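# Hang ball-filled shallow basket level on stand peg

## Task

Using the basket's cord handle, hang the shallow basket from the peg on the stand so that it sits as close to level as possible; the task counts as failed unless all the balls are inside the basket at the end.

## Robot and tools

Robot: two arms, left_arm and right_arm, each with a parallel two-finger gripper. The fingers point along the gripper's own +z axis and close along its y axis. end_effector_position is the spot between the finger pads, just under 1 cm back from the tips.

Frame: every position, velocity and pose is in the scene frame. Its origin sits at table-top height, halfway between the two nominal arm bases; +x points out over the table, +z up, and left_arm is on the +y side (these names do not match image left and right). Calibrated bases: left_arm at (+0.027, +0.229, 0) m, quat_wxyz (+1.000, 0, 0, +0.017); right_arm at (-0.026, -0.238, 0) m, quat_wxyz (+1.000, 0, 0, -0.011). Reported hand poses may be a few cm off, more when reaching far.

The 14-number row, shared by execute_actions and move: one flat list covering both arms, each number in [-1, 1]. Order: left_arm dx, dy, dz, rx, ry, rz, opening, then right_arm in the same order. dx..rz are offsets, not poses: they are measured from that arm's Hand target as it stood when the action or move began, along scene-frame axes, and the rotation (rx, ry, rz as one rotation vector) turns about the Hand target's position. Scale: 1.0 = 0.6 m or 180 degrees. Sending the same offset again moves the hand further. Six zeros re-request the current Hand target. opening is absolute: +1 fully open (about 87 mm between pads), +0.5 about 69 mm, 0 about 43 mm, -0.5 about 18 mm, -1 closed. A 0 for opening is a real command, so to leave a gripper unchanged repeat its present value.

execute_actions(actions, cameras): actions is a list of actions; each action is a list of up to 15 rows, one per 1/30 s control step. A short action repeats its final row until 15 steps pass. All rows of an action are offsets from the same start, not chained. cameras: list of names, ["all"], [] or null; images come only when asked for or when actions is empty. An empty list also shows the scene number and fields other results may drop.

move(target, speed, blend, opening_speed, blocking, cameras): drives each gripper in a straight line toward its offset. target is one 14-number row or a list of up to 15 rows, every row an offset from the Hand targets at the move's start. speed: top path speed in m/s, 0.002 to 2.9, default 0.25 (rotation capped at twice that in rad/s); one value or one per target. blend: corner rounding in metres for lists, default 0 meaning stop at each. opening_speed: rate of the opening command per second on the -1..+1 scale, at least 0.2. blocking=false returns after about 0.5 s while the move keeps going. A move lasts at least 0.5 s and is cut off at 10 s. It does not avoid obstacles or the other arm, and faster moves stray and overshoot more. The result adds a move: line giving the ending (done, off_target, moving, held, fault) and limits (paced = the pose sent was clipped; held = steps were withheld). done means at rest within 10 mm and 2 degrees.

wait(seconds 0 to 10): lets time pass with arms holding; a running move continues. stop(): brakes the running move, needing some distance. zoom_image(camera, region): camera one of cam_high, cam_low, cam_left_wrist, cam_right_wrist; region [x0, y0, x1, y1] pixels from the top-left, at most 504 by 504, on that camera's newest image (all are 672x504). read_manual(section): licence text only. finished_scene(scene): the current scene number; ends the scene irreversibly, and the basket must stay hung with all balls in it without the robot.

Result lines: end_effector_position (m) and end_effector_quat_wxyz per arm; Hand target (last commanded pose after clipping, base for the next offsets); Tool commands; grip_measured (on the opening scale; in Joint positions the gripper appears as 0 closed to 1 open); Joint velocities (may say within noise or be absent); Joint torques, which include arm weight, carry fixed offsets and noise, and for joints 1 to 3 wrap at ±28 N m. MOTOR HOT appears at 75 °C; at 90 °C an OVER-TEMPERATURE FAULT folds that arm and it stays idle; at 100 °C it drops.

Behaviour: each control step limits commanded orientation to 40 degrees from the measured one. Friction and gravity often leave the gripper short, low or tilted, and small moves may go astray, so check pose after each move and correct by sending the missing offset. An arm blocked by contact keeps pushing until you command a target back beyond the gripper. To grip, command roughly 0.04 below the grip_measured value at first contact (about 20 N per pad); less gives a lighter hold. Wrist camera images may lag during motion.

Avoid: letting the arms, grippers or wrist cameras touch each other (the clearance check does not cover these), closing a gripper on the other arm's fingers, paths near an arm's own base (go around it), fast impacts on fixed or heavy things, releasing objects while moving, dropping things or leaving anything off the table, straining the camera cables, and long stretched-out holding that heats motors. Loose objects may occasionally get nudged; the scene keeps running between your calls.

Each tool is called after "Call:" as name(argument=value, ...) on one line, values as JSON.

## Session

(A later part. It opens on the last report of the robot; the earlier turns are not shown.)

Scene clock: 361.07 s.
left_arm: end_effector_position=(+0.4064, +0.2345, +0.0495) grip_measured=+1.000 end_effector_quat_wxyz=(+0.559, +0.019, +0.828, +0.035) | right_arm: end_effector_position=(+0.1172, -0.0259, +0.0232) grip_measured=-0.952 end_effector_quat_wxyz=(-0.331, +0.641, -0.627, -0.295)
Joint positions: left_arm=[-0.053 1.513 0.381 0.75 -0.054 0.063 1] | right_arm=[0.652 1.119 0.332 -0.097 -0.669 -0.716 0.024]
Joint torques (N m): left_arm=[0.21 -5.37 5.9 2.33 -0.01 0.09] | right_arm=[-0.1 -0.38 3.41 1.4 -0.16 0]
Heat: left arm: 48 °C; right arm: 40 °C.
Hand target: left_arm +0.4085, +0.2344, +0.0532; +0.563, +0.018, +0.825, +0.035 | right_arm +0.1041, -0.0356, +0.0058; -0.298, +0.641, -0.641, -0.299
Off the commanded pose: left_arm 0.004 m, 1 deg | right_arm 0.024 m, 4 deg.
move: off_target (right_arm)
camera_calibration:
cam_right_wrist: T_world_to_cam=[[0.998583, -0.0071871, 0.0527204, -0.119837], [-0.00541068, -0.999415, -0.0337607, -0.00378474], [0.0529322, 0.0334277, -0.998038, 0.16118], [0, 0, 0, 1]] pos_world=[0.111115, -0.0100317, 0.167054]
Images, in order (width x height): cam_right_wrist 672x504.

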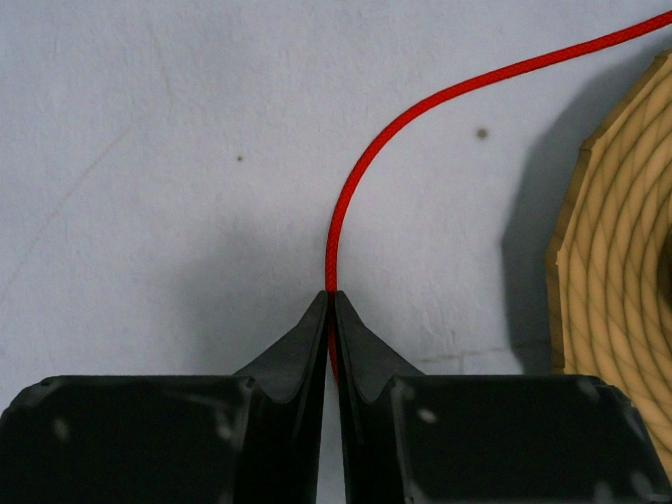

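Call:
move(target=[[0,0,0,0,0,0,1,0.018,0.018,0.074,0,0,0,-1],[0,0,0,0,0,0,1,0.093,0.026,0.257,0,0,0,-1],[0,0,0,0,0,0,1,0.193,0.034,0.323,0,0,0,-1],[0,0,0,0,0,0,1,0.302,0.039,0.349,0,0,0,-1]], cameras=["all"], blend=[0.02,0.04,0.04,0], speed=0.06)

Scene clock: 383.30 s.
left_arm: end_effector_position=(+0.4064, +0.2345, +0.0495) grip_measured=+1.000 end_effector_quat_wxyz=(+0.559, +0.019, +0.828, +0.035) | right_arm: end_effector_position=(+0.2849, -0.0131, +0.2158) grip_measured=-0.952 end_effector_quat_wxyz=(-0.306, +0.640, -0.642, -0.289)
Joint positions: left_arm=[-0.053 1.513 0.381 0.75 -0.054 0.063 1] | right_arm=[0.39 1.688 1.657 -1.11 -0.781 -1.021 0.024]
Joint torques (N m): left_arm=[0.23 -5.39 5.9 2.32 -0.01 0.1] | right_arm=[-0.85 -5.44 8.8 0.79 -0.5 -0.14]
Heat: left arm: 49 °C; right arm: 40 °C.
Hand target: left_arm +0.4085, +0.2344, +0.0532; +0.563, +0.018, +0.825, +0.035 | right_arm +0.2852, -0.0123, +0.2151; -0.298, +0.641, -0.641, -0.299
Off the commanded pose: left_arm 0.004 m, 1 deg | right_arm 0.001 m, 1 deg.
move: done; blend cut to 0.036 m at target 2, 0.0337 m at target 3
camera_calibration:
cam_right_wrist: T_world_to_cam=[[0.9997, -0.0150684, 0.0193082, -0.290489], [-0.0153676, -0.999763, 0.0154426, 0.00864793], [0.0190709, -0.0157347, -0.999694, 0.353459], [0, 0, 0, 1]] pos_world=[0.283794, 0.00983025, 0.358827]

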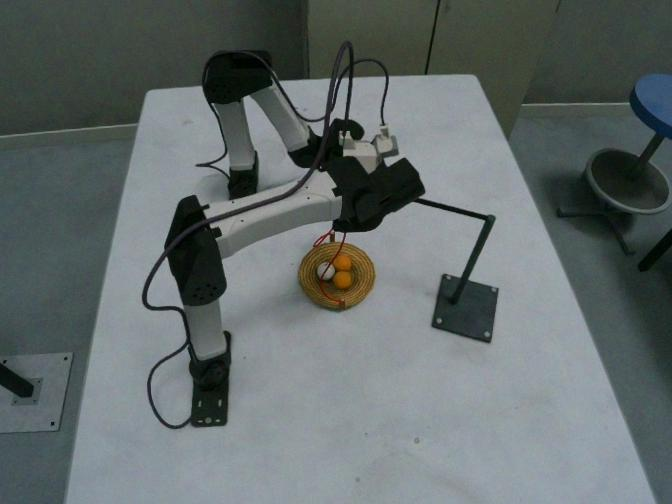

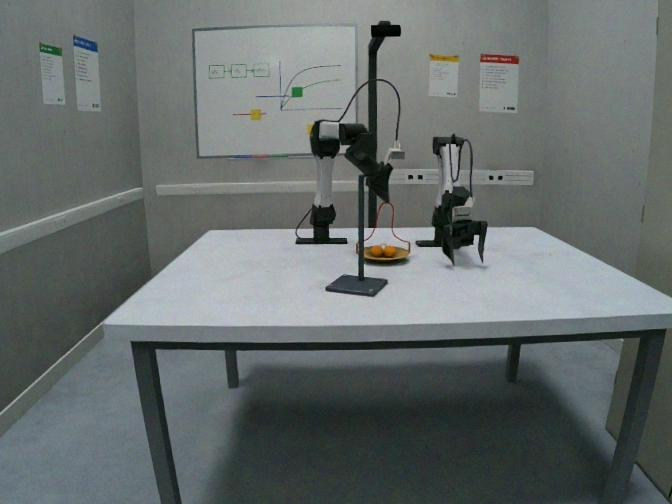

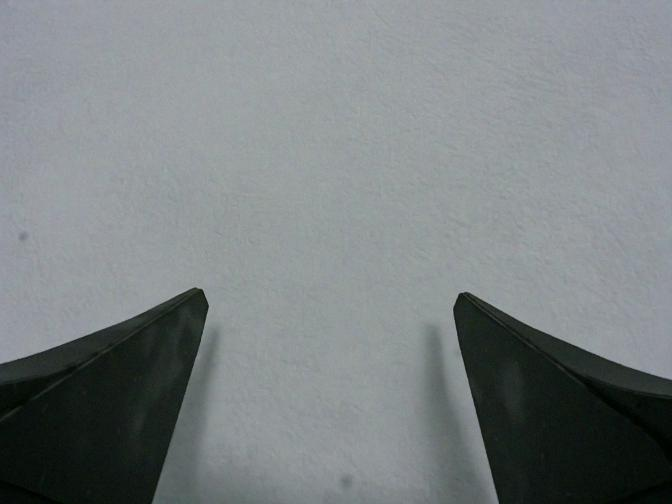

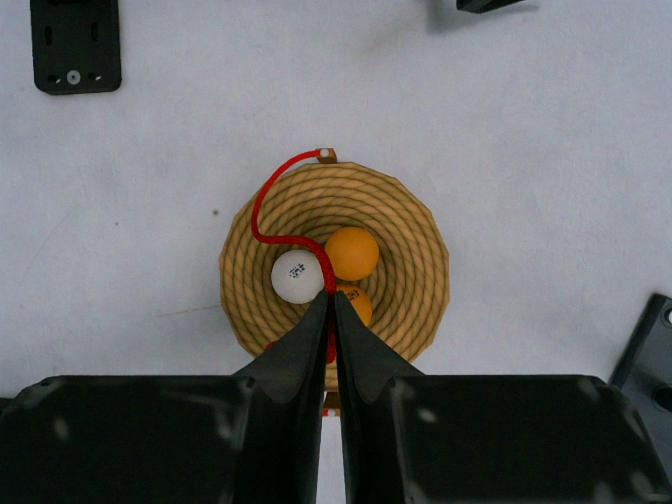

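Call:
move(target=[0,0,0,0,0,0,1,0.003,-0.003,0.045,0,0,0,-1], cameras=["cam_right_wrist","cam_low"], speed=0.04)

Call:
zoom_image(camera="cam_low", region=[330, 180, 450, 270])

Scene clock: 391.13 s.
left_arm: end_effector_position=(+0.4064, +0.2345, +0.0495) grip_measured=+1.000 end_effector_quat_wxyz=(+0.559, +0.019, +0.828, +0.035) | right_arm: end_effector_position=(+0.2868, -0.0144, +0.2436) grip_measured=-0.952 end_effector_quat_wxyz=(-0.307, +0.641, -0.641, -0.289)
Joint positions: left_arm=[-0.053 1.513 0.381 0.75 -0.054 0.063 1] | right_arm=[0.384 1.724 1.813 -1.234 -0.785 -1.03 0.024]
Joint torques (N m): left_arm=[0.21 -5.38 5.91 2.32 -0.01 0.09] | right_arm=[-0.8 -5.49 8.68 0.76 -0.45 -0.16]
Heat: left arm: 49 °C; right arm: 42 °C.
Hand target: left_arm +0.4085, +0.2344, +0.0532; +0.563, +0.018, +0.825, +0.035 | right_arm +0.2871, -0.0141, +0.2422; -0.299, +0.641, -0.641, -0.299
Off the commanded pose: left_arm 0.004 m, 1 deg | right_arm 0.001 m, 2 deg.
move: done
camera_calibration:
cam_right_wrist: T_world_to_cam=[[0.999688, -0.0134626, 0.0210566, -0.293333], [-0.0137603, -0.999807, 0.0140565, 0.00682442], [0.0208632, -0.0143418, -0.999679, 0.380569], [0, 0, 0, 1]] pos_world=[0.285395, 0.00833213, 0.386528]
Images, in order (width x height): cam_low 672x504, cam_right_wrist 672x504.

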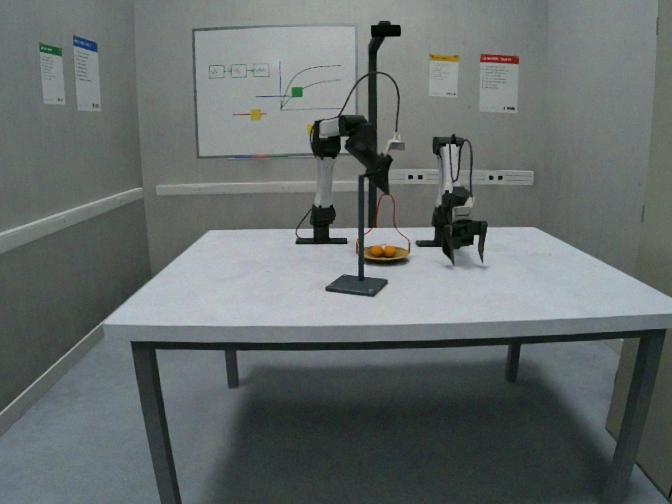

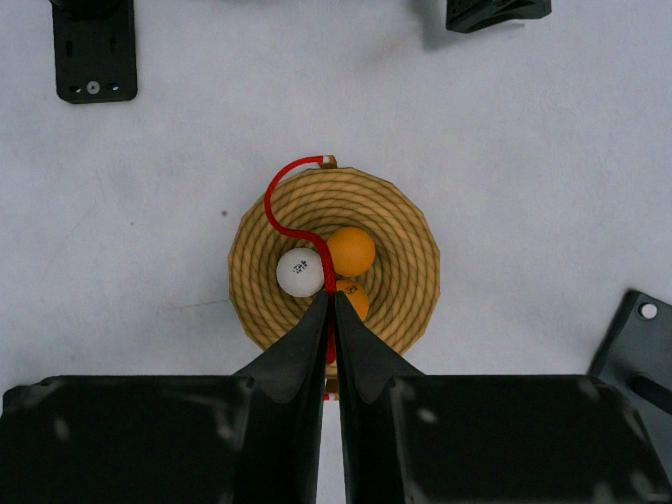

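Scaled by 4.200 from the camera's 672x504 image, which has a finer 960x720 frame.

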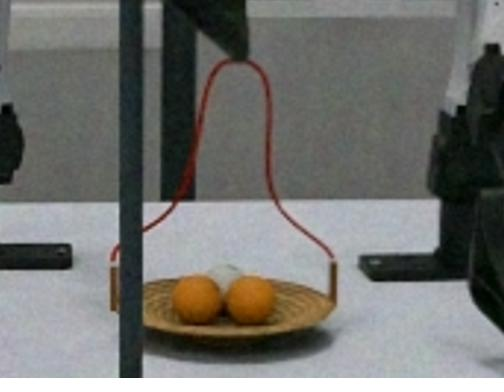

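Call:
move(target=[0,0,0,0,0,0,1,0.003,-0.012,0.03,0,0,0,-1], cameras=["cam_right_wrist","cam_low"], speed=0.03)

Call:
zoom_image(camera="cam_low", region=[330, 180, 450, 270])

Scene clock: 402.77 s.
left_arm: end_effector_position=(+0.4064, +0.2345, +0.0495) grip_measured=+1.000 end_effector_quat_wxyz=(+0.559, +0.019, +0.828, +0.035) | right_arm: end_effector_position=(+0.2888, -0.0217, +0.2619) grip_measured=-0.952 end_effector_quat_wxyz=(-0.307, +0.641, -0.641, -0.288)
Joint positions: left_arm=[-0.053 1.513 0.381 0.75 -0.054 0.063 1] | right_arm=[0.362 1.758 1.934 -1.341 -0.793 -1.06 0.024]
Joint torques (N m): left_arm=[0.21 -5.38 5.91 2.32 -0.01 0.1] | right_arm=[-0.8 -5.6 8.66 0.73 -0.48 -0.15]
Heat: left arm: 49 °C; right arm: 43 °C.
Hand target: left_arm +0.4085, +0.2344, +0.0532; +0.563, +0.018, +0.825, +0.035 | right_arm +0.2888, -0.0213, +0.2602; -0.298, +0.641, -0.641, -0.299
Off the commanded pose: left_arm 0.004 m, 1 deg | right_arm 0.002 m, 2 deg.
move: done
camera_calibration:
cam_right_wrist: T_world_to_cam=[[0.999664, -0.0137297, 0.0219706, -0.29608], [-0.0140554, -0.999793, 0.014736, -0.000797725], [0.0217637, -0.0150399, -0.99965, 0.398551], [0, 0, 0, 1]] pos_world=[0.287296, 0.0011315, 0.404928]
Images, in order (width x height): cam_low 672x504, cam_right_wrist 672x504.

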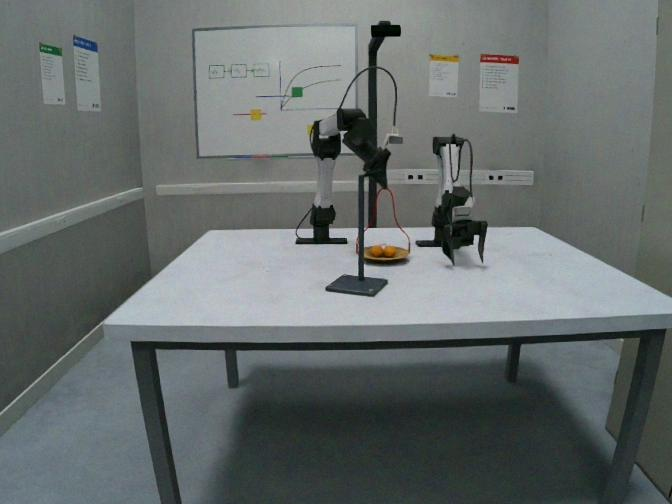

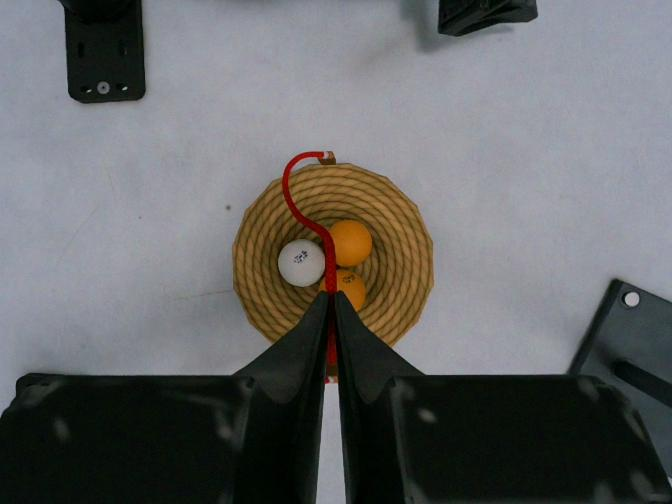

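Scaled by 4.200 from the camera's 672x504 image, which has a finer 960x720 frame.

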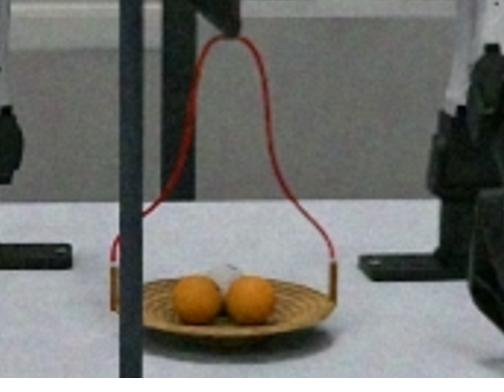

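Call:
move(target=[0,0,0,0,0,0,1,0.0,-0.006,0.03,0.067,0,0,-1], cameras=["cam_right_wrist","cam_low"], speed=0.03)

Call:
zoom_image(camera="cam_low", region=[330, 180, 450, 270])

Scene clock: 412.70 s.
left_arm: end_effector_position=(+0.4064, +0.2345, +0.0495) grip_measured=+1.000 end_effector_quat_wxyz=(+0.559, +0.019, +0.828, +0.035) | right_arm: end_effector_position=(+0.2939, -0.0237, +0.2672) grip_measured=-0.952 end_effector_quat_wxyz=(-0.345, +0.601, -0.620, -0.368)
Joint positions: left_arm=[-0.053 1.513 0.381 0.75 -0.054 0.063 1] | right_arm=[0.271 1.758 1.862 -1.287 -1.012 -1.073 0.024]
Joint torques (N m): left_arm=[0.23 -5.37 5.9 2.32 -0.01 0.1] | right_arm=[-0.92 -10.84 4.48 1.21 -0.57 -0.21]
Heat: left arm: 49 °C; right arm: 43 °C.
Hand target: left_arm +0.4085, +0.2344, +0.0532; +0.563, +0.018, +0.825, +0.035 | right_arm +0.2888, -0.0248, +0.2782; -0.364, +0.606, -0.606, -0.365
Off the commanded pose: left_arm 0.004 m, 1 deg | right_arm 0.012 m, 3 deg.
move: off_target (right_arm)
camera_calibration:
cam_right_wrist: T_world_to_cam=[[0.998957, -0.00962251, -0.0446351, -0.28323], [-0.0171505, -0.985038, -0.171482, 0.0481563], [-0.0423172, 0.172068, -0.984176, 0.422803], [0, 0, 0, 1]] pos_world=[0.301652, -0.0280406, 0.411728]
Images, in order (width x height): cam_low 672x504, cam_right_wrist 672x504.

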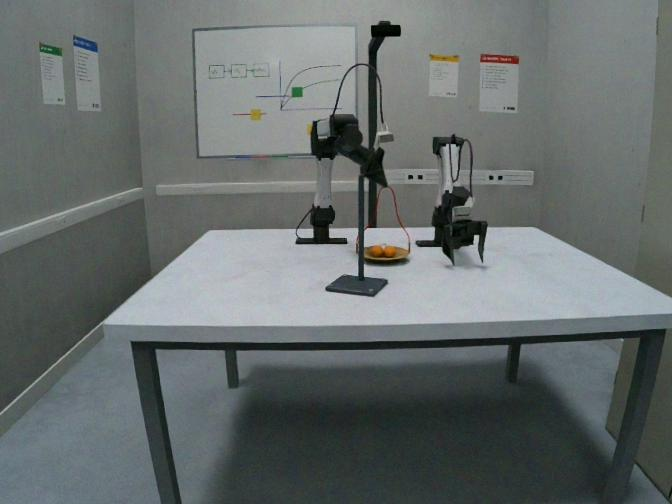

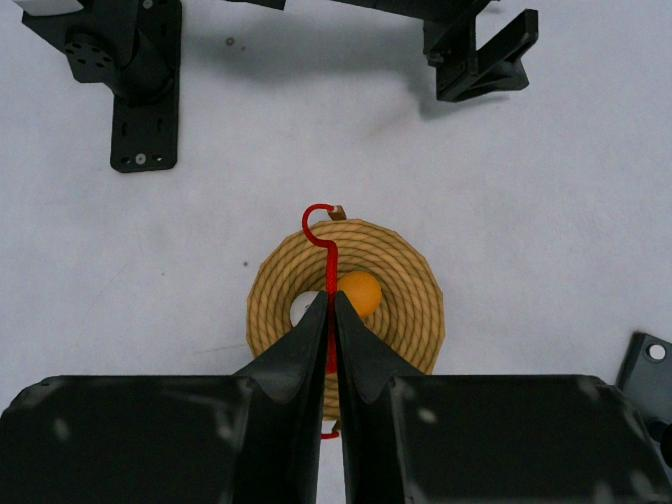

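Scaled by 4.200 from the camera's 672x504 image, which has a finer 960x720 frame.

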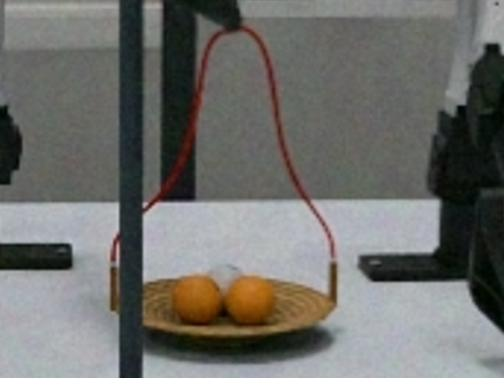

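Call:
move(target=[0,0,0,0,0,0,1,0.0,-0.006,0.04,0,0,0,-1], cameras=["cam_right_wrist","cam_low"], speed=0.03)

Call:
zoom_image(camera="cam_low", region=[330, 180, 450, 270])

Scene clock: 419.03 s.
left_arm: end_effector_position=(+0.4064, +0.2345, +0.0495) grip_measured=+1.000 end_effector_quat_wxyz=(+0.559, +0.019, +0.828, +0.035) | right_arm: end_effector_position=(+0.2901, -0.0286, +0.2937) grip_measured=-0.953 end_effector_quat_wxyz=(-0.357, +0.604, -0.615, -0.360)
Joint positions: left_arm=[-0.053 1.513 0.381 0.75 -0.054 0.063 1] | right_arm=[0.26 1.758 1.97 -1.375 -1.014 -1.087 0.023]
Joint torques (N m): left_arm=[0.2 -5.39 5.91 2.32 -0.01 0.09] | right_arm=[-0.76 -7.12 8.73 0.81 -0.62 -0.15]
Heat: left arm: 49 °C; right arm: 43 °C.
Hand target: left_arm +0.4085, +0.2344, +0.0532; +0.563, +0.018, +0.825, +0.035 | right_arm +0.2888, -0.0284, +0.3022; -0.364, +0.606, -0.606, -0.365
Off the commanded pose: left_arm 0.004 m, 1 deg | right_arm 0.009 m, 1 deg.
move: done
camera_calibration:
cam_right_wrist: T_world_to_cam=[[0.99983, -0.0127277, -0.0133245, -0.287915], [-0.0149062, -0.983771, -0.178809, 0.0493666], [-0.0108324, 0.178978, -0.983794, 0.440496], [0, 0, 0, 1]] pos_world=[0.293374, -0.0339379, 0.438348]
Images, in order (width x height): cam_low 672x504, cam_right_wrist 672x504.

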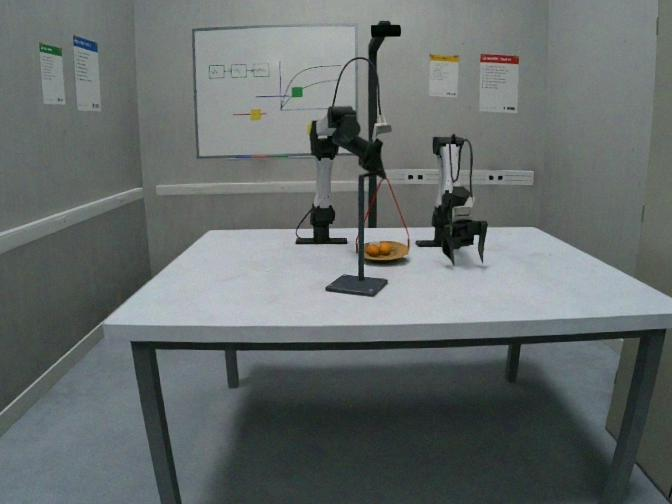

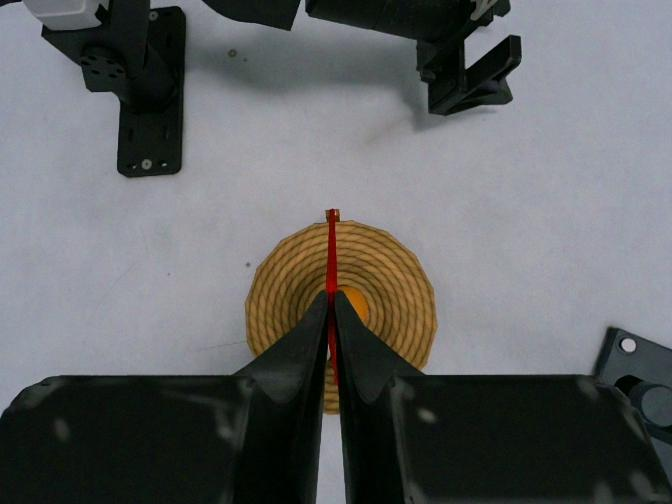

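Scaled by 4.200 from the camera's 672x504 image, which has a finer 960x720 frame.

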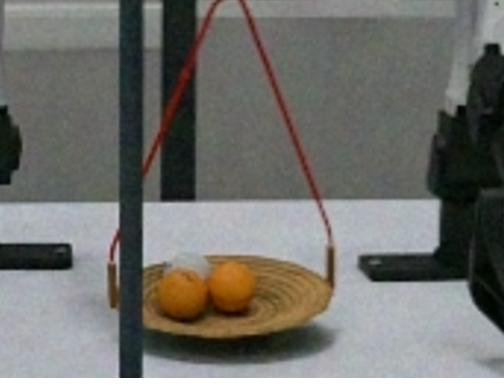

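Call:
move(target=[[0,0,0,0,0,0,1,-0.006,0.027,-0.145,-0.067,0,0,-1],[0,0,0,0,0,0,1,-0.115,0.022,-0.17,-0.067,0,0,-1],[0,0,0,0,0,0,1,-0.215,0.014,-0.237,-0.067,0,0,-1],[0,0,0,0,0,0,1,-0.290,0.006,-0.42,-0.067,0,0,-1]], cameras=["cam_right_wrist","cam_low"], blend=[0.02,0.03,0.03,0], speed=[0.04,0.06,0.06,0.06])

Scene clock: 441.13 s.
left_arm: end_effector_position=(+0.4064, +0.2345, +0.0495) grip_measured=+1.000 end_effector_quat_wxyz=(+0.559, +0.019, +0.828, +0.035) | right_arm: end_effector_position=(+0.1169, -0.0245, +0.0513) grip_measured=-0.953 end_effector_quat_wxyz=(-0.294, +0.642, -0.641, -0.300)
Joint positions: left_arm=[-0.053 1.513 0.381 0.75 -0.054 0.063 1] | right_arm=[0.66 1.112 0.495 -0.349 -0.666 -0.72 0.023]
Joint torques (N m): left_arm=[0.21 -5.38 5.91 2.32 -0.01 0.09] | right_arm=[0.1 -3.75 5.05 1.66 -0.27 0.11]
Heat: left arm: 49 °C; right arm: 44 °C.
Hand target: left_arm +0.4085, +0.2344, +0.0532; +0.563, +0.018, +0.825, +0.035 | right_arm +0.1148, -0.0249, +0.0502; -0.298, +0.641, -0.641, -0.299
Off the commanded pose: left_arm 0.004 m, 1 deg | right_arm 0.002 m, 0 deg.
move: done
camera_calibration:
cam_right_wrist: T_world_to_cam=[[0.999966, 0.00267337, -0.0078614, -0.117838], [0.00280747, -0.99985, 0.017097, -0.00501576], [-0.00781451, -0.0171185, -0.999823, 0.195086], [0, 0, 0, 1]] pos_world=[0.119373, -0.00136042, 0.19421]
Images, in order (width x height): cam_low 672x504, cam_right_wrist 672x504.

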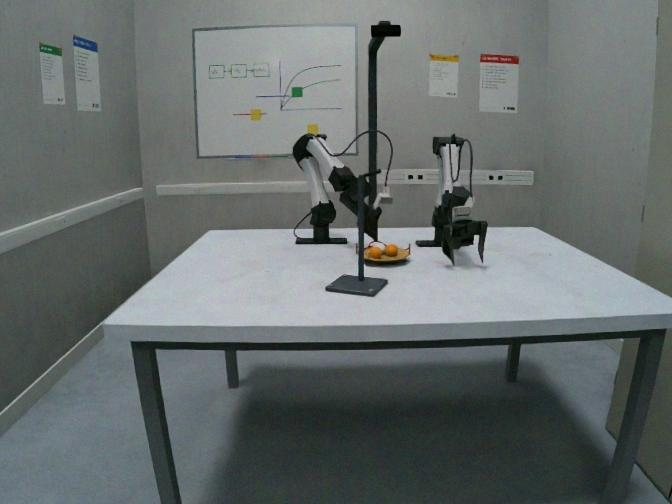

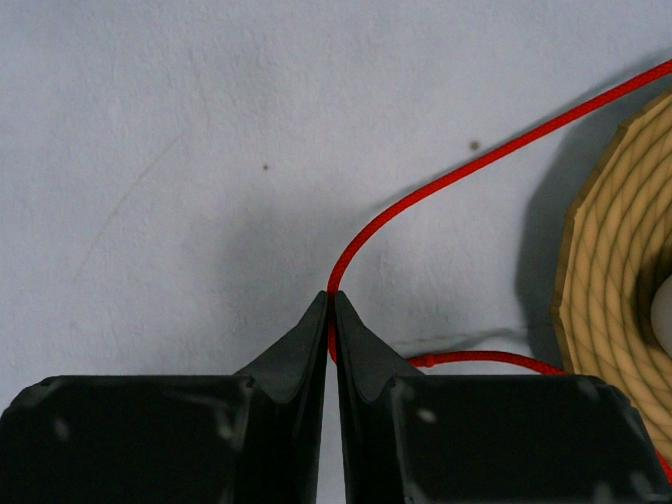

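Call:
move(target=[0,0,0,0,0,0,1,-0.0097,-0.0135,-0.0637,0,0,0,-1], cameras=["cam_right_wrist"], speed=0.05)

Call:
move(target=[0,0,0,0,0,0,1,0,0,0,0,0,0,-0.5], cameras=["cam_right_wrist"], speed=0.05, opening_speed=0.4)

Scene clock: 451.10 s.
left_arm: end_effector_position=(+0.4064, +0.2345, +0.0495) grip_measured=+1.000 end_effector_quat_wxyz=(+0.559, +0.019, +0.828, +0.035) | right_arm: end_effector_position=(+0.1127, -0.0279, +0.0233) grip_measured=-0.960 end_effector_quat_wxyz=(-0.310, +0.641, -0.634, -0.301)
Joint positions: left_arm=[-0.053 1.513 0.381 0.75 -0.054 0.063 1] | right_arm=[0.652 1.13 0.361 -0.162 -0.676 -0.72 0.02]
Joint torques (N m): left_arm=[0.21 -5.37 5.9 2.33 -0.01 0.09] | right_arm=[-0.81 -0.81 4.23 1.63 -0.18 -0.1]
Heat: left arm: 49 °C; right arm: 43 °C.
Hand target: left_arm +0.4085, +0.2344, +0.0532; +0.563, +0.018, +0.825, +0.035 | right_arm +0.1090, -0.0330, +0.0120; -0.298, +0.641, -0.641, -0.299
Off the commanded pose: left_arm 0.004 m, 1 deg | right_arm 0.013 m, 2 deg.
move: off_target (right_arm)
camera_calibration:
cam_right_wrist: T_world_to_cam=[[0.9999, 0.000771239, 0.0141032, -0.114422], [0.000907799, -0.999953, -0.00967908, -0.00703079], [0.014095, 0.00969091, -0.999854, 0.165206], [0, 0, 0, 1]] pos_world=[0.112088, -0.0085432, 0.166727]
Images, in order (width x height): cam_right_wrist 672x504.

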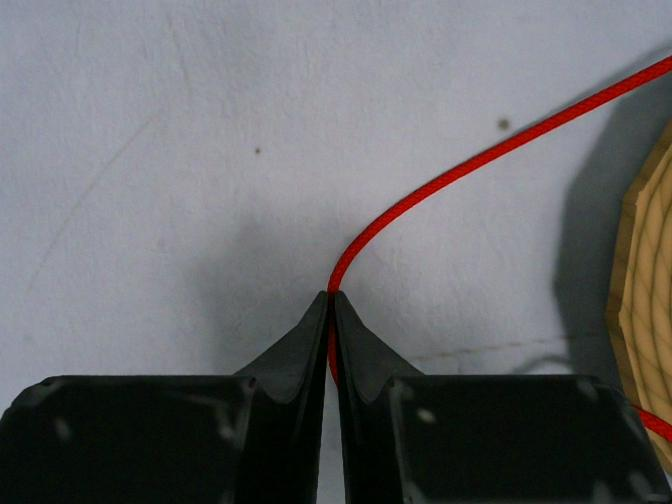

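Scene clock: 452.57 s.
left_arm: end_effector_position=(+0.4064, +0.2345, +0.0495) grip_measured=+1.000 end_effector_quat_wxyz=(+0.559, +0.019, +0.828, +0.035) | right_arm: end_effector_position=(+0.1128, -0.0279, +0.0232) grip_measured=-0.501 end_effector_quat_wxyz=(-0.310, +0.641, -0.634, -0.301)
Joint positions: left_arm=[-0.053 1.513 0.381 0.75 -0.054 0.063 1] | right_arm=[0.652 1.13 0.361 -0.162 -0.675 -0.72 0.25]
Joint torques (N m): left_arm=[0.21 -5.35 5.91 2.33 0 0.1] | right_arm=[-0.83 -0.69 4.11 1.68 -0.18 -0.07]
Heat: left arm: 49 °C; right arm: 43 °C.
Hand target: left_arm +0.4085, +0.2344, +0.0532; +0.563, +0.018, +0.825, +0.035 | right_arm +0.1089, -0.0330, +0.0120; -0.298, +0.641, -0.641, -0.299
Off the commanded pose: left_arm 0.004 m, 1 deg | right_arm 0.013 m, 2 deg.
move: off_target (right_arm)
camera_calibration:
cam_right_wrist: T_world_to_cam=[[0.999896, 0.000277014, 0.0144005, -0.114475], [0.000409361, -0.999958, -0.00918834, -0.00705741], [0.0143973, 0.00919328, -0.999854, 0.165168], [0, 0, 0, 1]] pos_world=[0.112088, -0.00854383, 0.166727]
Images, in order (width x height): cam_right_wrist 672x504.

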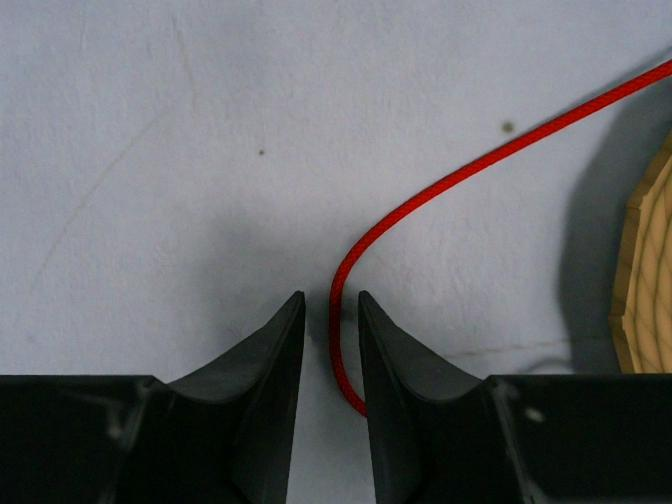

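Call:
move(target=[0,0,0,0,0,0,1,0.002,-0.019,0.0,0,0,0,-0.5], cameras=["cam_right_wrist"], speed=0.05)

Scene clock: 458.40 s.
left_arm: end_effector_position=(+0.4064, +0.2345, +0.0495) grip_measured=+1.000 end_effector_quat_wxyz=(+0.559, +0.019, +0.828, +0.035) | right_arm: end_effector_position=(+0.1203, -0.0347, +0.0228) grip_measured=-0.500 end_effector_quat_wxyz=(-0.322, +0.641, -0.630, -0.297)
Joint positions: left_arm=[-0.053 1.513 0.381 0.75 -0.054 0.063 1] | right_arm=[0.597 1.13 0.355 -0.167 -0.704 -0.776 0.25]
Joint torques (N m): left_arm=[0.2 -5.38 5.91 2.33 -0.01 0.09] | right_arm=[-1.09 -2.18 4.51 1.14 -0.21 -0.05]
Heat: left arm: 50 °C; right arm: 43 °C.
Hand target: left_arm +0.4085, +0.2344, +0.0532; +0.563, +0.018, +0.825, +0.035 | right_arm +0.1102, -0.0443, +0.0120; -0.299, +0.641, -0.640, -0.299
Off the commanded pose: left_arm 0.004 m, 1 deg | right_arm 0.018 m, 3 deg.
move: off_target (right_arm)
camera_calibration:
cam_right_wrist: T_world_to_cam=[[0.999359, -0.00335841, 0.0356517, -0.12252], [-0.00259217, -0.999765, -0.021517, -0.01315], [0.0357156, 0.0214107, -0.999133, 0.162498], [0, 0, 0, 1]] pos_world=[0.116603, -0.0170376, 0.166442]
Images, in order (width x height): cam_right_wrist 672x504.

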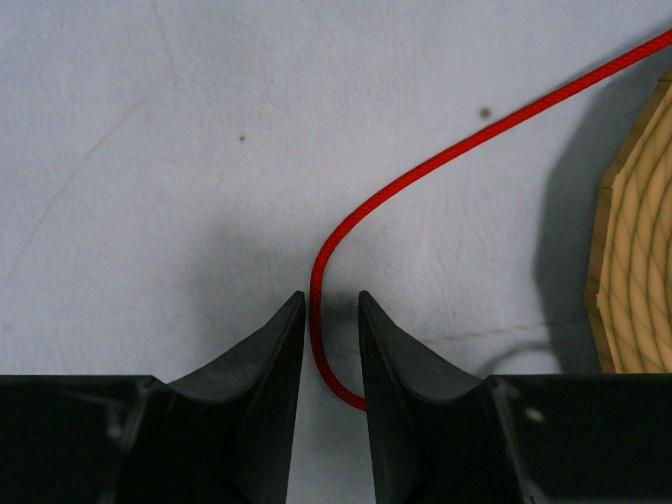

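Call:
move(target=[[0,0,0,0,0,0,1,-0.01,-0.006,0.025,0,0,0,-0.5],[0,0,0,0,0,0,1,-0.015,-0.006,0.0,0,0,0,-0.5]], cameras=["cam_right_wrist"], speed=0.05)

Scene clock: 463.87 s.
left_arm: end_effector_position=(+0.4064, +0.2345, +0.0495) grip_measured=+1.000 end_effector_quat_wxyz=(+0.559, +0.019, +0.828, +0.035) | right_arm: end_effector_position=(+0.1032, -0.0453, +0.0217) grip_measured=-0.500 end_effector_quat_wxyz=(-0.302, +0.639, -0.639, -0.304)
Joint positions: left_arm=[-0.053 1.513 0.381 0.75 -0.054 0.063 1] | right_arm=[0.594 1.054 0.335 -0.268 -0.711 -0.778 0.25]
Joint torques (N m): left_arm=[0.2 -5.38 5.91 2.32 0 0.09] | right_arm=[-0.02 -0.65 3.95 1.82 -0.15 -0.05]
Heat: left arm: 50 °C; right arm: 42 °C.
Hand target: left_arm +0.4085, +0.2344, +0.0532; +0.563, +0.018, +0.825, +0.035 | right_arm +0.1013, -0.0479, +0.0120; -0.298, +0.641, -0.641, -0.299
Off the commanded pose: left_arm 0.004 m, 1 deg | right_arm 0.010 m, 1 deg.
move: done
camera_calibration:
cam_right_wrist: T_world_to_cam=[[0.999993, -0.00076755, -0.00369946, -0.104484], [-0.000773456, -0.999998, -0.00159546, -0.024505], [-0.00369823, 0.00159831, -0.999992, 0.165443], [0, 0, 0, 1]] pos_world=[0.105076, -0.0248496, 0.165016]
Images, in order (width x height): cam_right_wrist 672x504.

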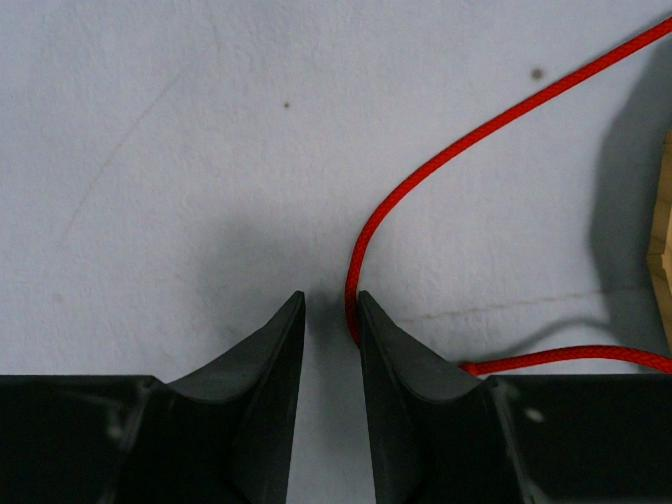

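Call:
move(target=[[0,0,0,0,0,0,1,0.009,0.01,0.02,0,0,0,-0.5],[0,0,0,0,0,0,1,0.009,0.01,0.0,0,0,0,-0.5]], cameras=["cam_right_wrist"], speed=0.05)

Scene clock: 502.40 s.
left_arm: end_effector_position=(+0.4064, +0.2345, +0.0495) grip_measured=+1.000 end_effector_quat_wxyz=(+0.559, +0.019, +0.828, +0.035) | right_arm: end_effector_position=(+0.1056, -0.0395, +0.0215) grip_measured=-0.500 end_effector_quat_wxyz=(-0.305, +0.640, -0.634, -0.309)
Joint positions: left_arm=[-0.053 1.513 0.381 0.75 -0.054 0.063 1] | right_arm=[0.604 1.088 0.341 -0.228 -0.719 -0.77 0.25]
Joint torques (N m): left_arm=[0.21 -5.38 5.9 2.32 -0.01 0.09] | right_arm=[0.09 -0.03 4.93 1.75 0.02 0.03]
Heat: left arm: 50 °C; right arm: 40 °C.
Hand target: left_arm +0.4085, +0.2344, +0.0532; +0.563, +0.018, +0.825, +0.035 | right_arm +0.1066, -0.0419, +0.0120; -0.298, +0.641, -0.641, -0.299
Off the commanded pose: left_arm 0.004 m, 1 deg | right_arm 0.010 m, 2 deg.
move: done
camera_calibration:
cam_right_wrist: T_world_to_cam=[[0.999954, 0.0090711, -0.00312307, -0.106566], [0.00902887, -0.999871, -0.0132792, -0.0195093], [-0.00324312, 0.0132504, -0.999907, 0.165725], [0, 0, 0, 1]] pos_world=[0.107275, -0.020736, 0.165118]
Images, in order (width x height): cam_right_wrist 672x504.

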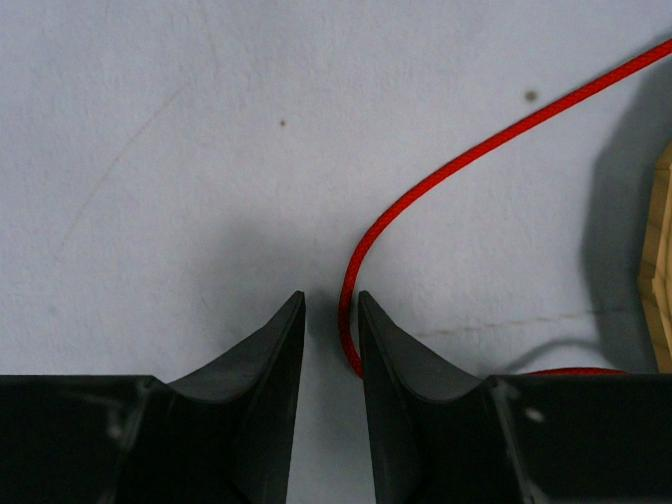

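Call:
move(target=[0,0,0,0,0,0,1,0.003,0,-0.008,0,0,0,-1], cameras=["cam_right_wrist"], speed=0.05, opening_speed=0.4)

Scene clock: 507.03 s.
left_arm: end_effector_position=(+0.4064, +0.2345, +0.0495) grip_measured=+1.000 end_effector_quat_wxyz=(+0.559, +0.019, +0.828, +0.035) | right_arm: end_effector_position=(+0.1136, -0.0345, +0.0217) grip_measured=-0.961 end_effector_quat_wxyz=(-0.318, +0.642, -0.627, -0.305)
Joint positions: left_arm=[-0.053 1.513 0.381 0.75 -0.054 0.063 1] | right_arm=[0.604 1.117 0.341 -0.169 -0.717 -0.77 0.019]
Joint torques (N m): left_arm=[0.21 -5.37 5.91 2.33 -0.01 0.09] | right_arm=[-0.5 -0.2 3.96 1.51 -0.05 -0.11]
Heat: left arm: 50 °C; right arm: 40 °C.
Hand target: left_arm +0.4085, +0.2344, +0.0532; +0.563, +0.018, +0.825, +0.035 | right_arm +0.1083, -0.0420, +0.0071; -0.298, +0.641, -0.641, -0.299
Off the commanded pose: left_arm 0.004 m, 1 deg | right_arm 0.017 m, 3 deg.
move: off_target (right_arm)
camera_calibration:
cam_right_wrist: T_world_to_cam=[[0.999699, 0.00798124, 0.023201, -0.115157], [0.00864757, -0.999549, -0.0287632, -0.0141207], [0.0229609, 0.0289552, -0.999317, 0.163382], [0, 0, 0, 1]] pos_world=[0.111493, -0.0179259, 0.165536]
Images, in order (width x height): cam_right_wrist 672x504.

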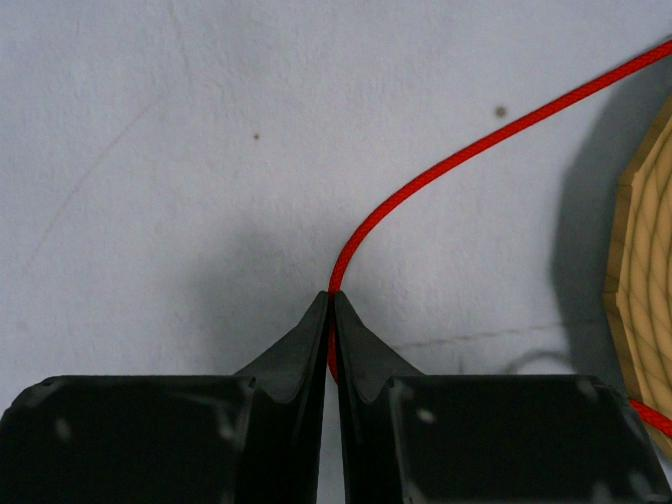

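Call:
move(target=[[0,0,0,0,0,0,1,0.011,0.015,0.0715,0,0,0,-1],[0,0,0,0,0,0,1,0.086,0.028,0.255,0,0,0,-1],[0,0,0,0,0,0,1,0.186,0.037,0.322,0,0,0,-1],[0,0,0,0,0,0,1,0.298,0.037,0.388,0,0,0,-1],[0,0,0,0,0,0,1,0.2995,0.0325,0.488,0.067,0,0,-1]], cameras=["cam_low","cam_right_wrist"], blend=[0.02,0.03,0.03,0.02,0], speed=[0.06,0.08,0.06,0.06,0.03])

Call:
zoom_image(camera="cam_low", region=[330, 170, 450, 270])

Scene clock: 527.07 s.
left_arm: end_effector_position=(+0.4064, +0.2345, +0.0495) grip_measured=+1.000 end_effector_quat_wxyz=(+0.559, +0.019, +0.828, +0.035) | right_arm: end_effector_position=(+0.2874, -0.0247, +0.2965) grip_measured=-0.962 end_effector_quat_wxyz=(-0.365, +0.608, -0.612, -0.351)
Joint positions: left_arm=[-0.053 1.513 0.381 0.75 -0.054 0.063 1] | right_arm=[0.278 1.726 1.94 -1.328 -0.996 -1.057 0.019]
Joint torques (N m): left_arm=[0.23 -5.38 5.9 2.33 -0.01 0.09] | right_arm=[-0.75 -5.5 8.58 0.85 -0.65 -0.09]
Heat: left arm: 50 °C; right arm: 41 °C.
Hand target: left_arm +0.4085, +0.2344, +0.0532; +0.563, +0.018, +0.825, +0.035 | right_arm +0.2880, -0.0225, +0.3000; -0.364, +0.606, -0.606, -0.365
Off the commanded pose: left_arm 0.004 m, 1 deg | right_arm 0.004 m, 2 deg.
move: done
camera_calibration:
cam_right_wrist: T_world_to_cam=[[0.999784, -0.0172775, 0.0115168, -0.292519], [-0.0149907, -0.984381, -0.175413, 0.0527218], [0.0143677, 0.175202, -0.984428, 0.435425], [0, 0, 0, 1]] pos_world=[0.286991, -0.029443, 0.441261]
Images, in order (width x height): cam_low 672x504, cam_right_wrist 672x504.

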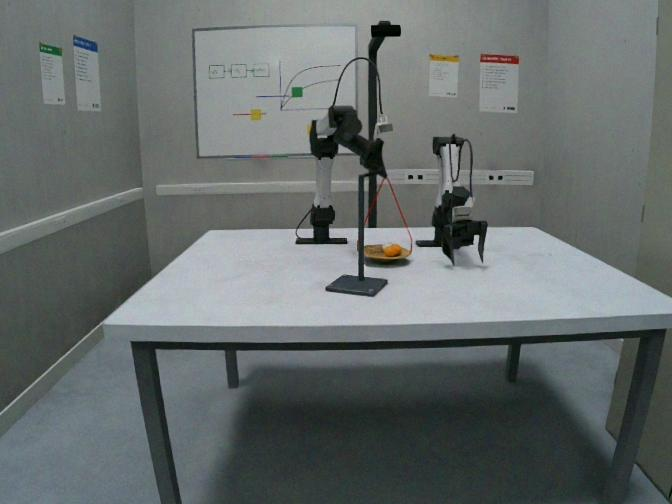

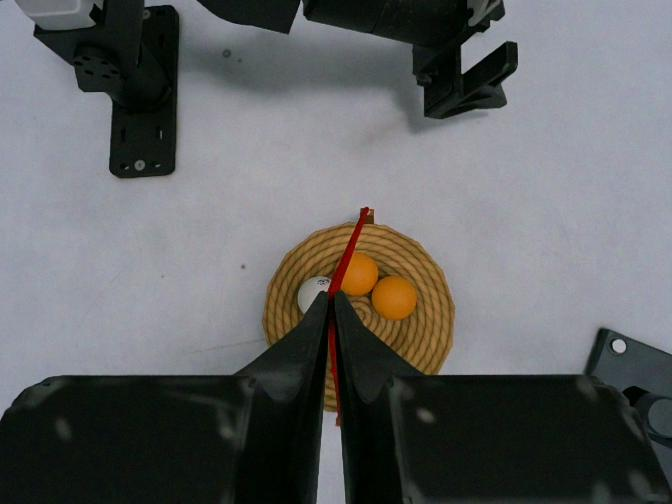

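Scaled by 4.200 from the camera's 672x504 image, which has a finer 960x720 frame.

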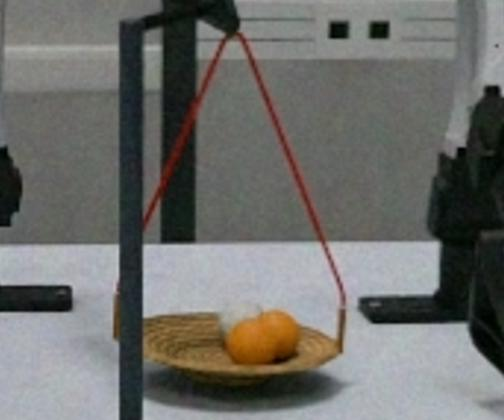

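Call:
move(target=[0,0,0,0,0,0,1,0.03,0.0,0.03,0,0,0,-1], cameras=["cam_low","cam_right_wrist"], speed=0.03)

Call:
zoom_image(camera="cam_low", region=[330, 170, 450, 270])

Scene clock: 534.47 s.
left_arm: end_effector_position=(+0.4064, +0.2345, +0.0495) grip_measured=+1.000 end_effector_quat_wxyz=(+0.559, +0.019, +0.828, +0.035) | right_arm: end_effector_position=(+0.3055, -0.0243, +0.3162) grip_measured=-0.962 end_effector_quat_wxyz=(-0.365, +0.607, -0.612, -0.351)
Joint positions: left_arm=[-0.053 1.513 0.381 0.75 -0.054 0.063 1] | right_arm=[0.265 1.859 2.2 -1.47 -1.002 -1.075 0.019]
Joint torques (N m): left_arm=[0.21 -5.38 5.93 2.32 -0.01 0.09] | right_arm=[-1.07 -6.16 8.21 0.82 -0.63 -0.13]
Heat: left arm: 50 °C; right arm: 42 °C.
Hand target: left_arm +0.4085, +0.2344, +0.0532; +0.563, +0.018, +0.825, +0.035 | right_arm +0.3060, -0.0224, +0.3180; -0.364, +0.606, -0.606, -0.365
Off the commanded pose: left_arm 0.004 m, 1 deg | right_arm 0.003 m, 2 deg.
move: done
camera_calibration:
cam_right_wrist: T_world_to_cam=[[0.999768, -0.0186047, 0.010858, -0.31067], [-0.0163926, -0.984104, -0.176837, 0.0576238], [0.0139754, 0.176618, -0.98418, 0.454488], [0, 0, 0, 1]] pos_world=[0.305191, -0.0293429, 0.460861]
Images, in order (width x height): cam_low 672x504, cam_right_wrist 672x504.

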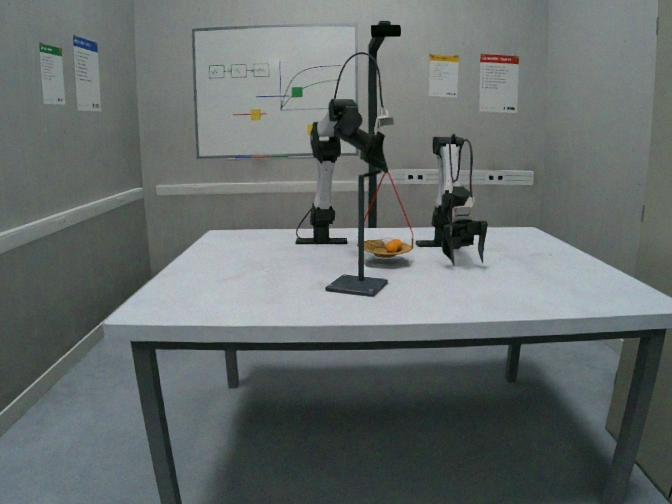

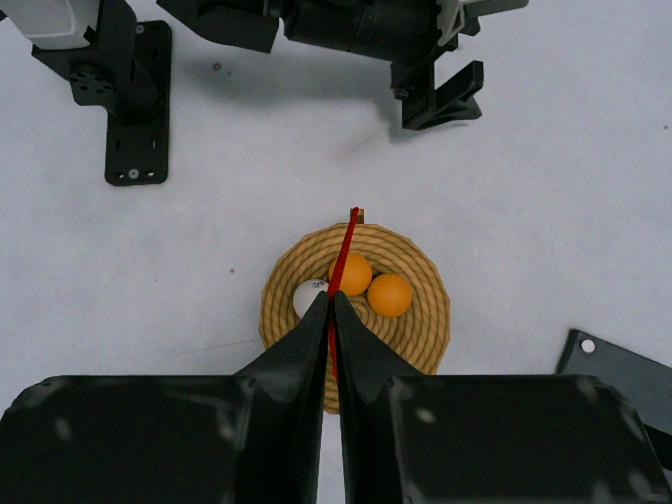

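Scaled by 4.200 from the camera's 672x504 image, which has a finer 960x720 frame.

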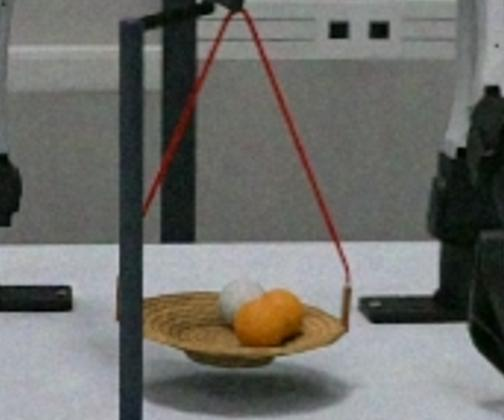

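Call:
move(target=[0,0,0,0,0,0,1,0.0217,0.0107,0.045,0.0713,-0.0139,-0.1217,-1], cameras=["cam_low","cam_right_wrist"], speed=0.05)

Call:
zoom_image(camera="cam_low", region=[330, 150, 450, 270])

Scene clock: 571.47 s.
left_arm: end_effector_position=(+0.4064, +0.2345, +0.0495) grip_measured=+1.000 end_effector_quat_wxyz=(+0.559, +0.019, +0.828, +0.035) | right_arm: end_effector_position=(+0.3251, -0.0174, +0.3316) grip_measured=-0.962 end_effector_quat_wxyz=(+0.486, -0.440, +0.673, +0.343)
Joint positions: left_arm=[-0.053 1.513 0.381 0.75 -0.054 0.063 1] | right_arm=[0.273 1.495 1.578 -0.563 -0.885 -0.347 0.019]
Joint torques (N m): left_arm=[0.23 -5.38 5.91 2.32 -0.01 0.09] | right_arm=[0.21 -9.03 5.75 2.31 -0.19 0.13]
Heat: left arm: 50 °C; right arm: 44 °C.
Hand target: left_arm +0.4085, +0.2344, +0.0532; +0.563, +0.018, +0.825, +0.035 | right_arm +0.3190, -0.0161, +0.3449; +0.505, -0.444, +0.657, +0.341
Off the commanded pose: left_arm 0.004 m, 1 deg | right_arm 0.015 m, 3 deg.
move: off_target (right_arm)
camera_calibration:
cam_right_wrist: T_world_to_cam=[[0.924695, -0.378911, -0.0369677, -0.296301], [-0.363761, -0.850702, -0.379453, 0.249958], [0.11233, 0.364326, -0.924472, 0.419711], [0, 0, 0, 1]] pos_world=[0.317766, -0.0525432, 0.471904]
Images, in order (width x height): cam_low 672x504, cam_right_wrist 672x504.

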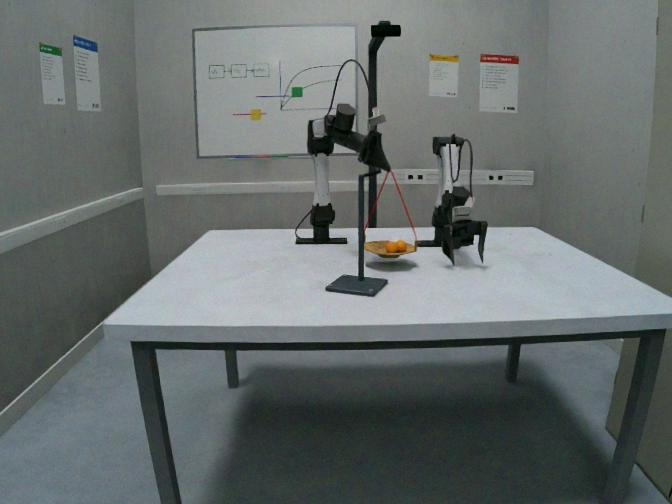

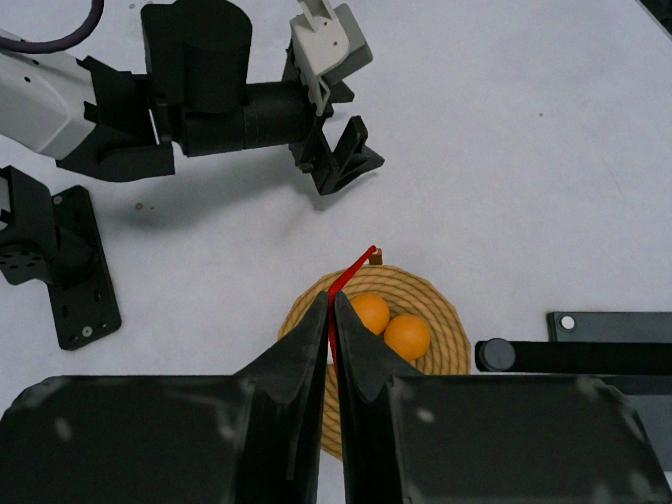

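Scaled by 4.200 from the camera's 672x504 image, which has a finer 960x720 frame.

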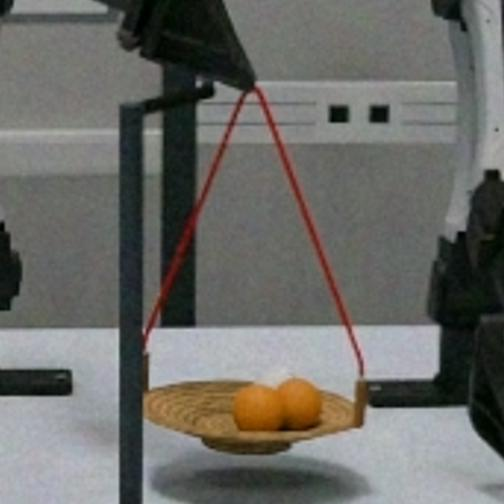

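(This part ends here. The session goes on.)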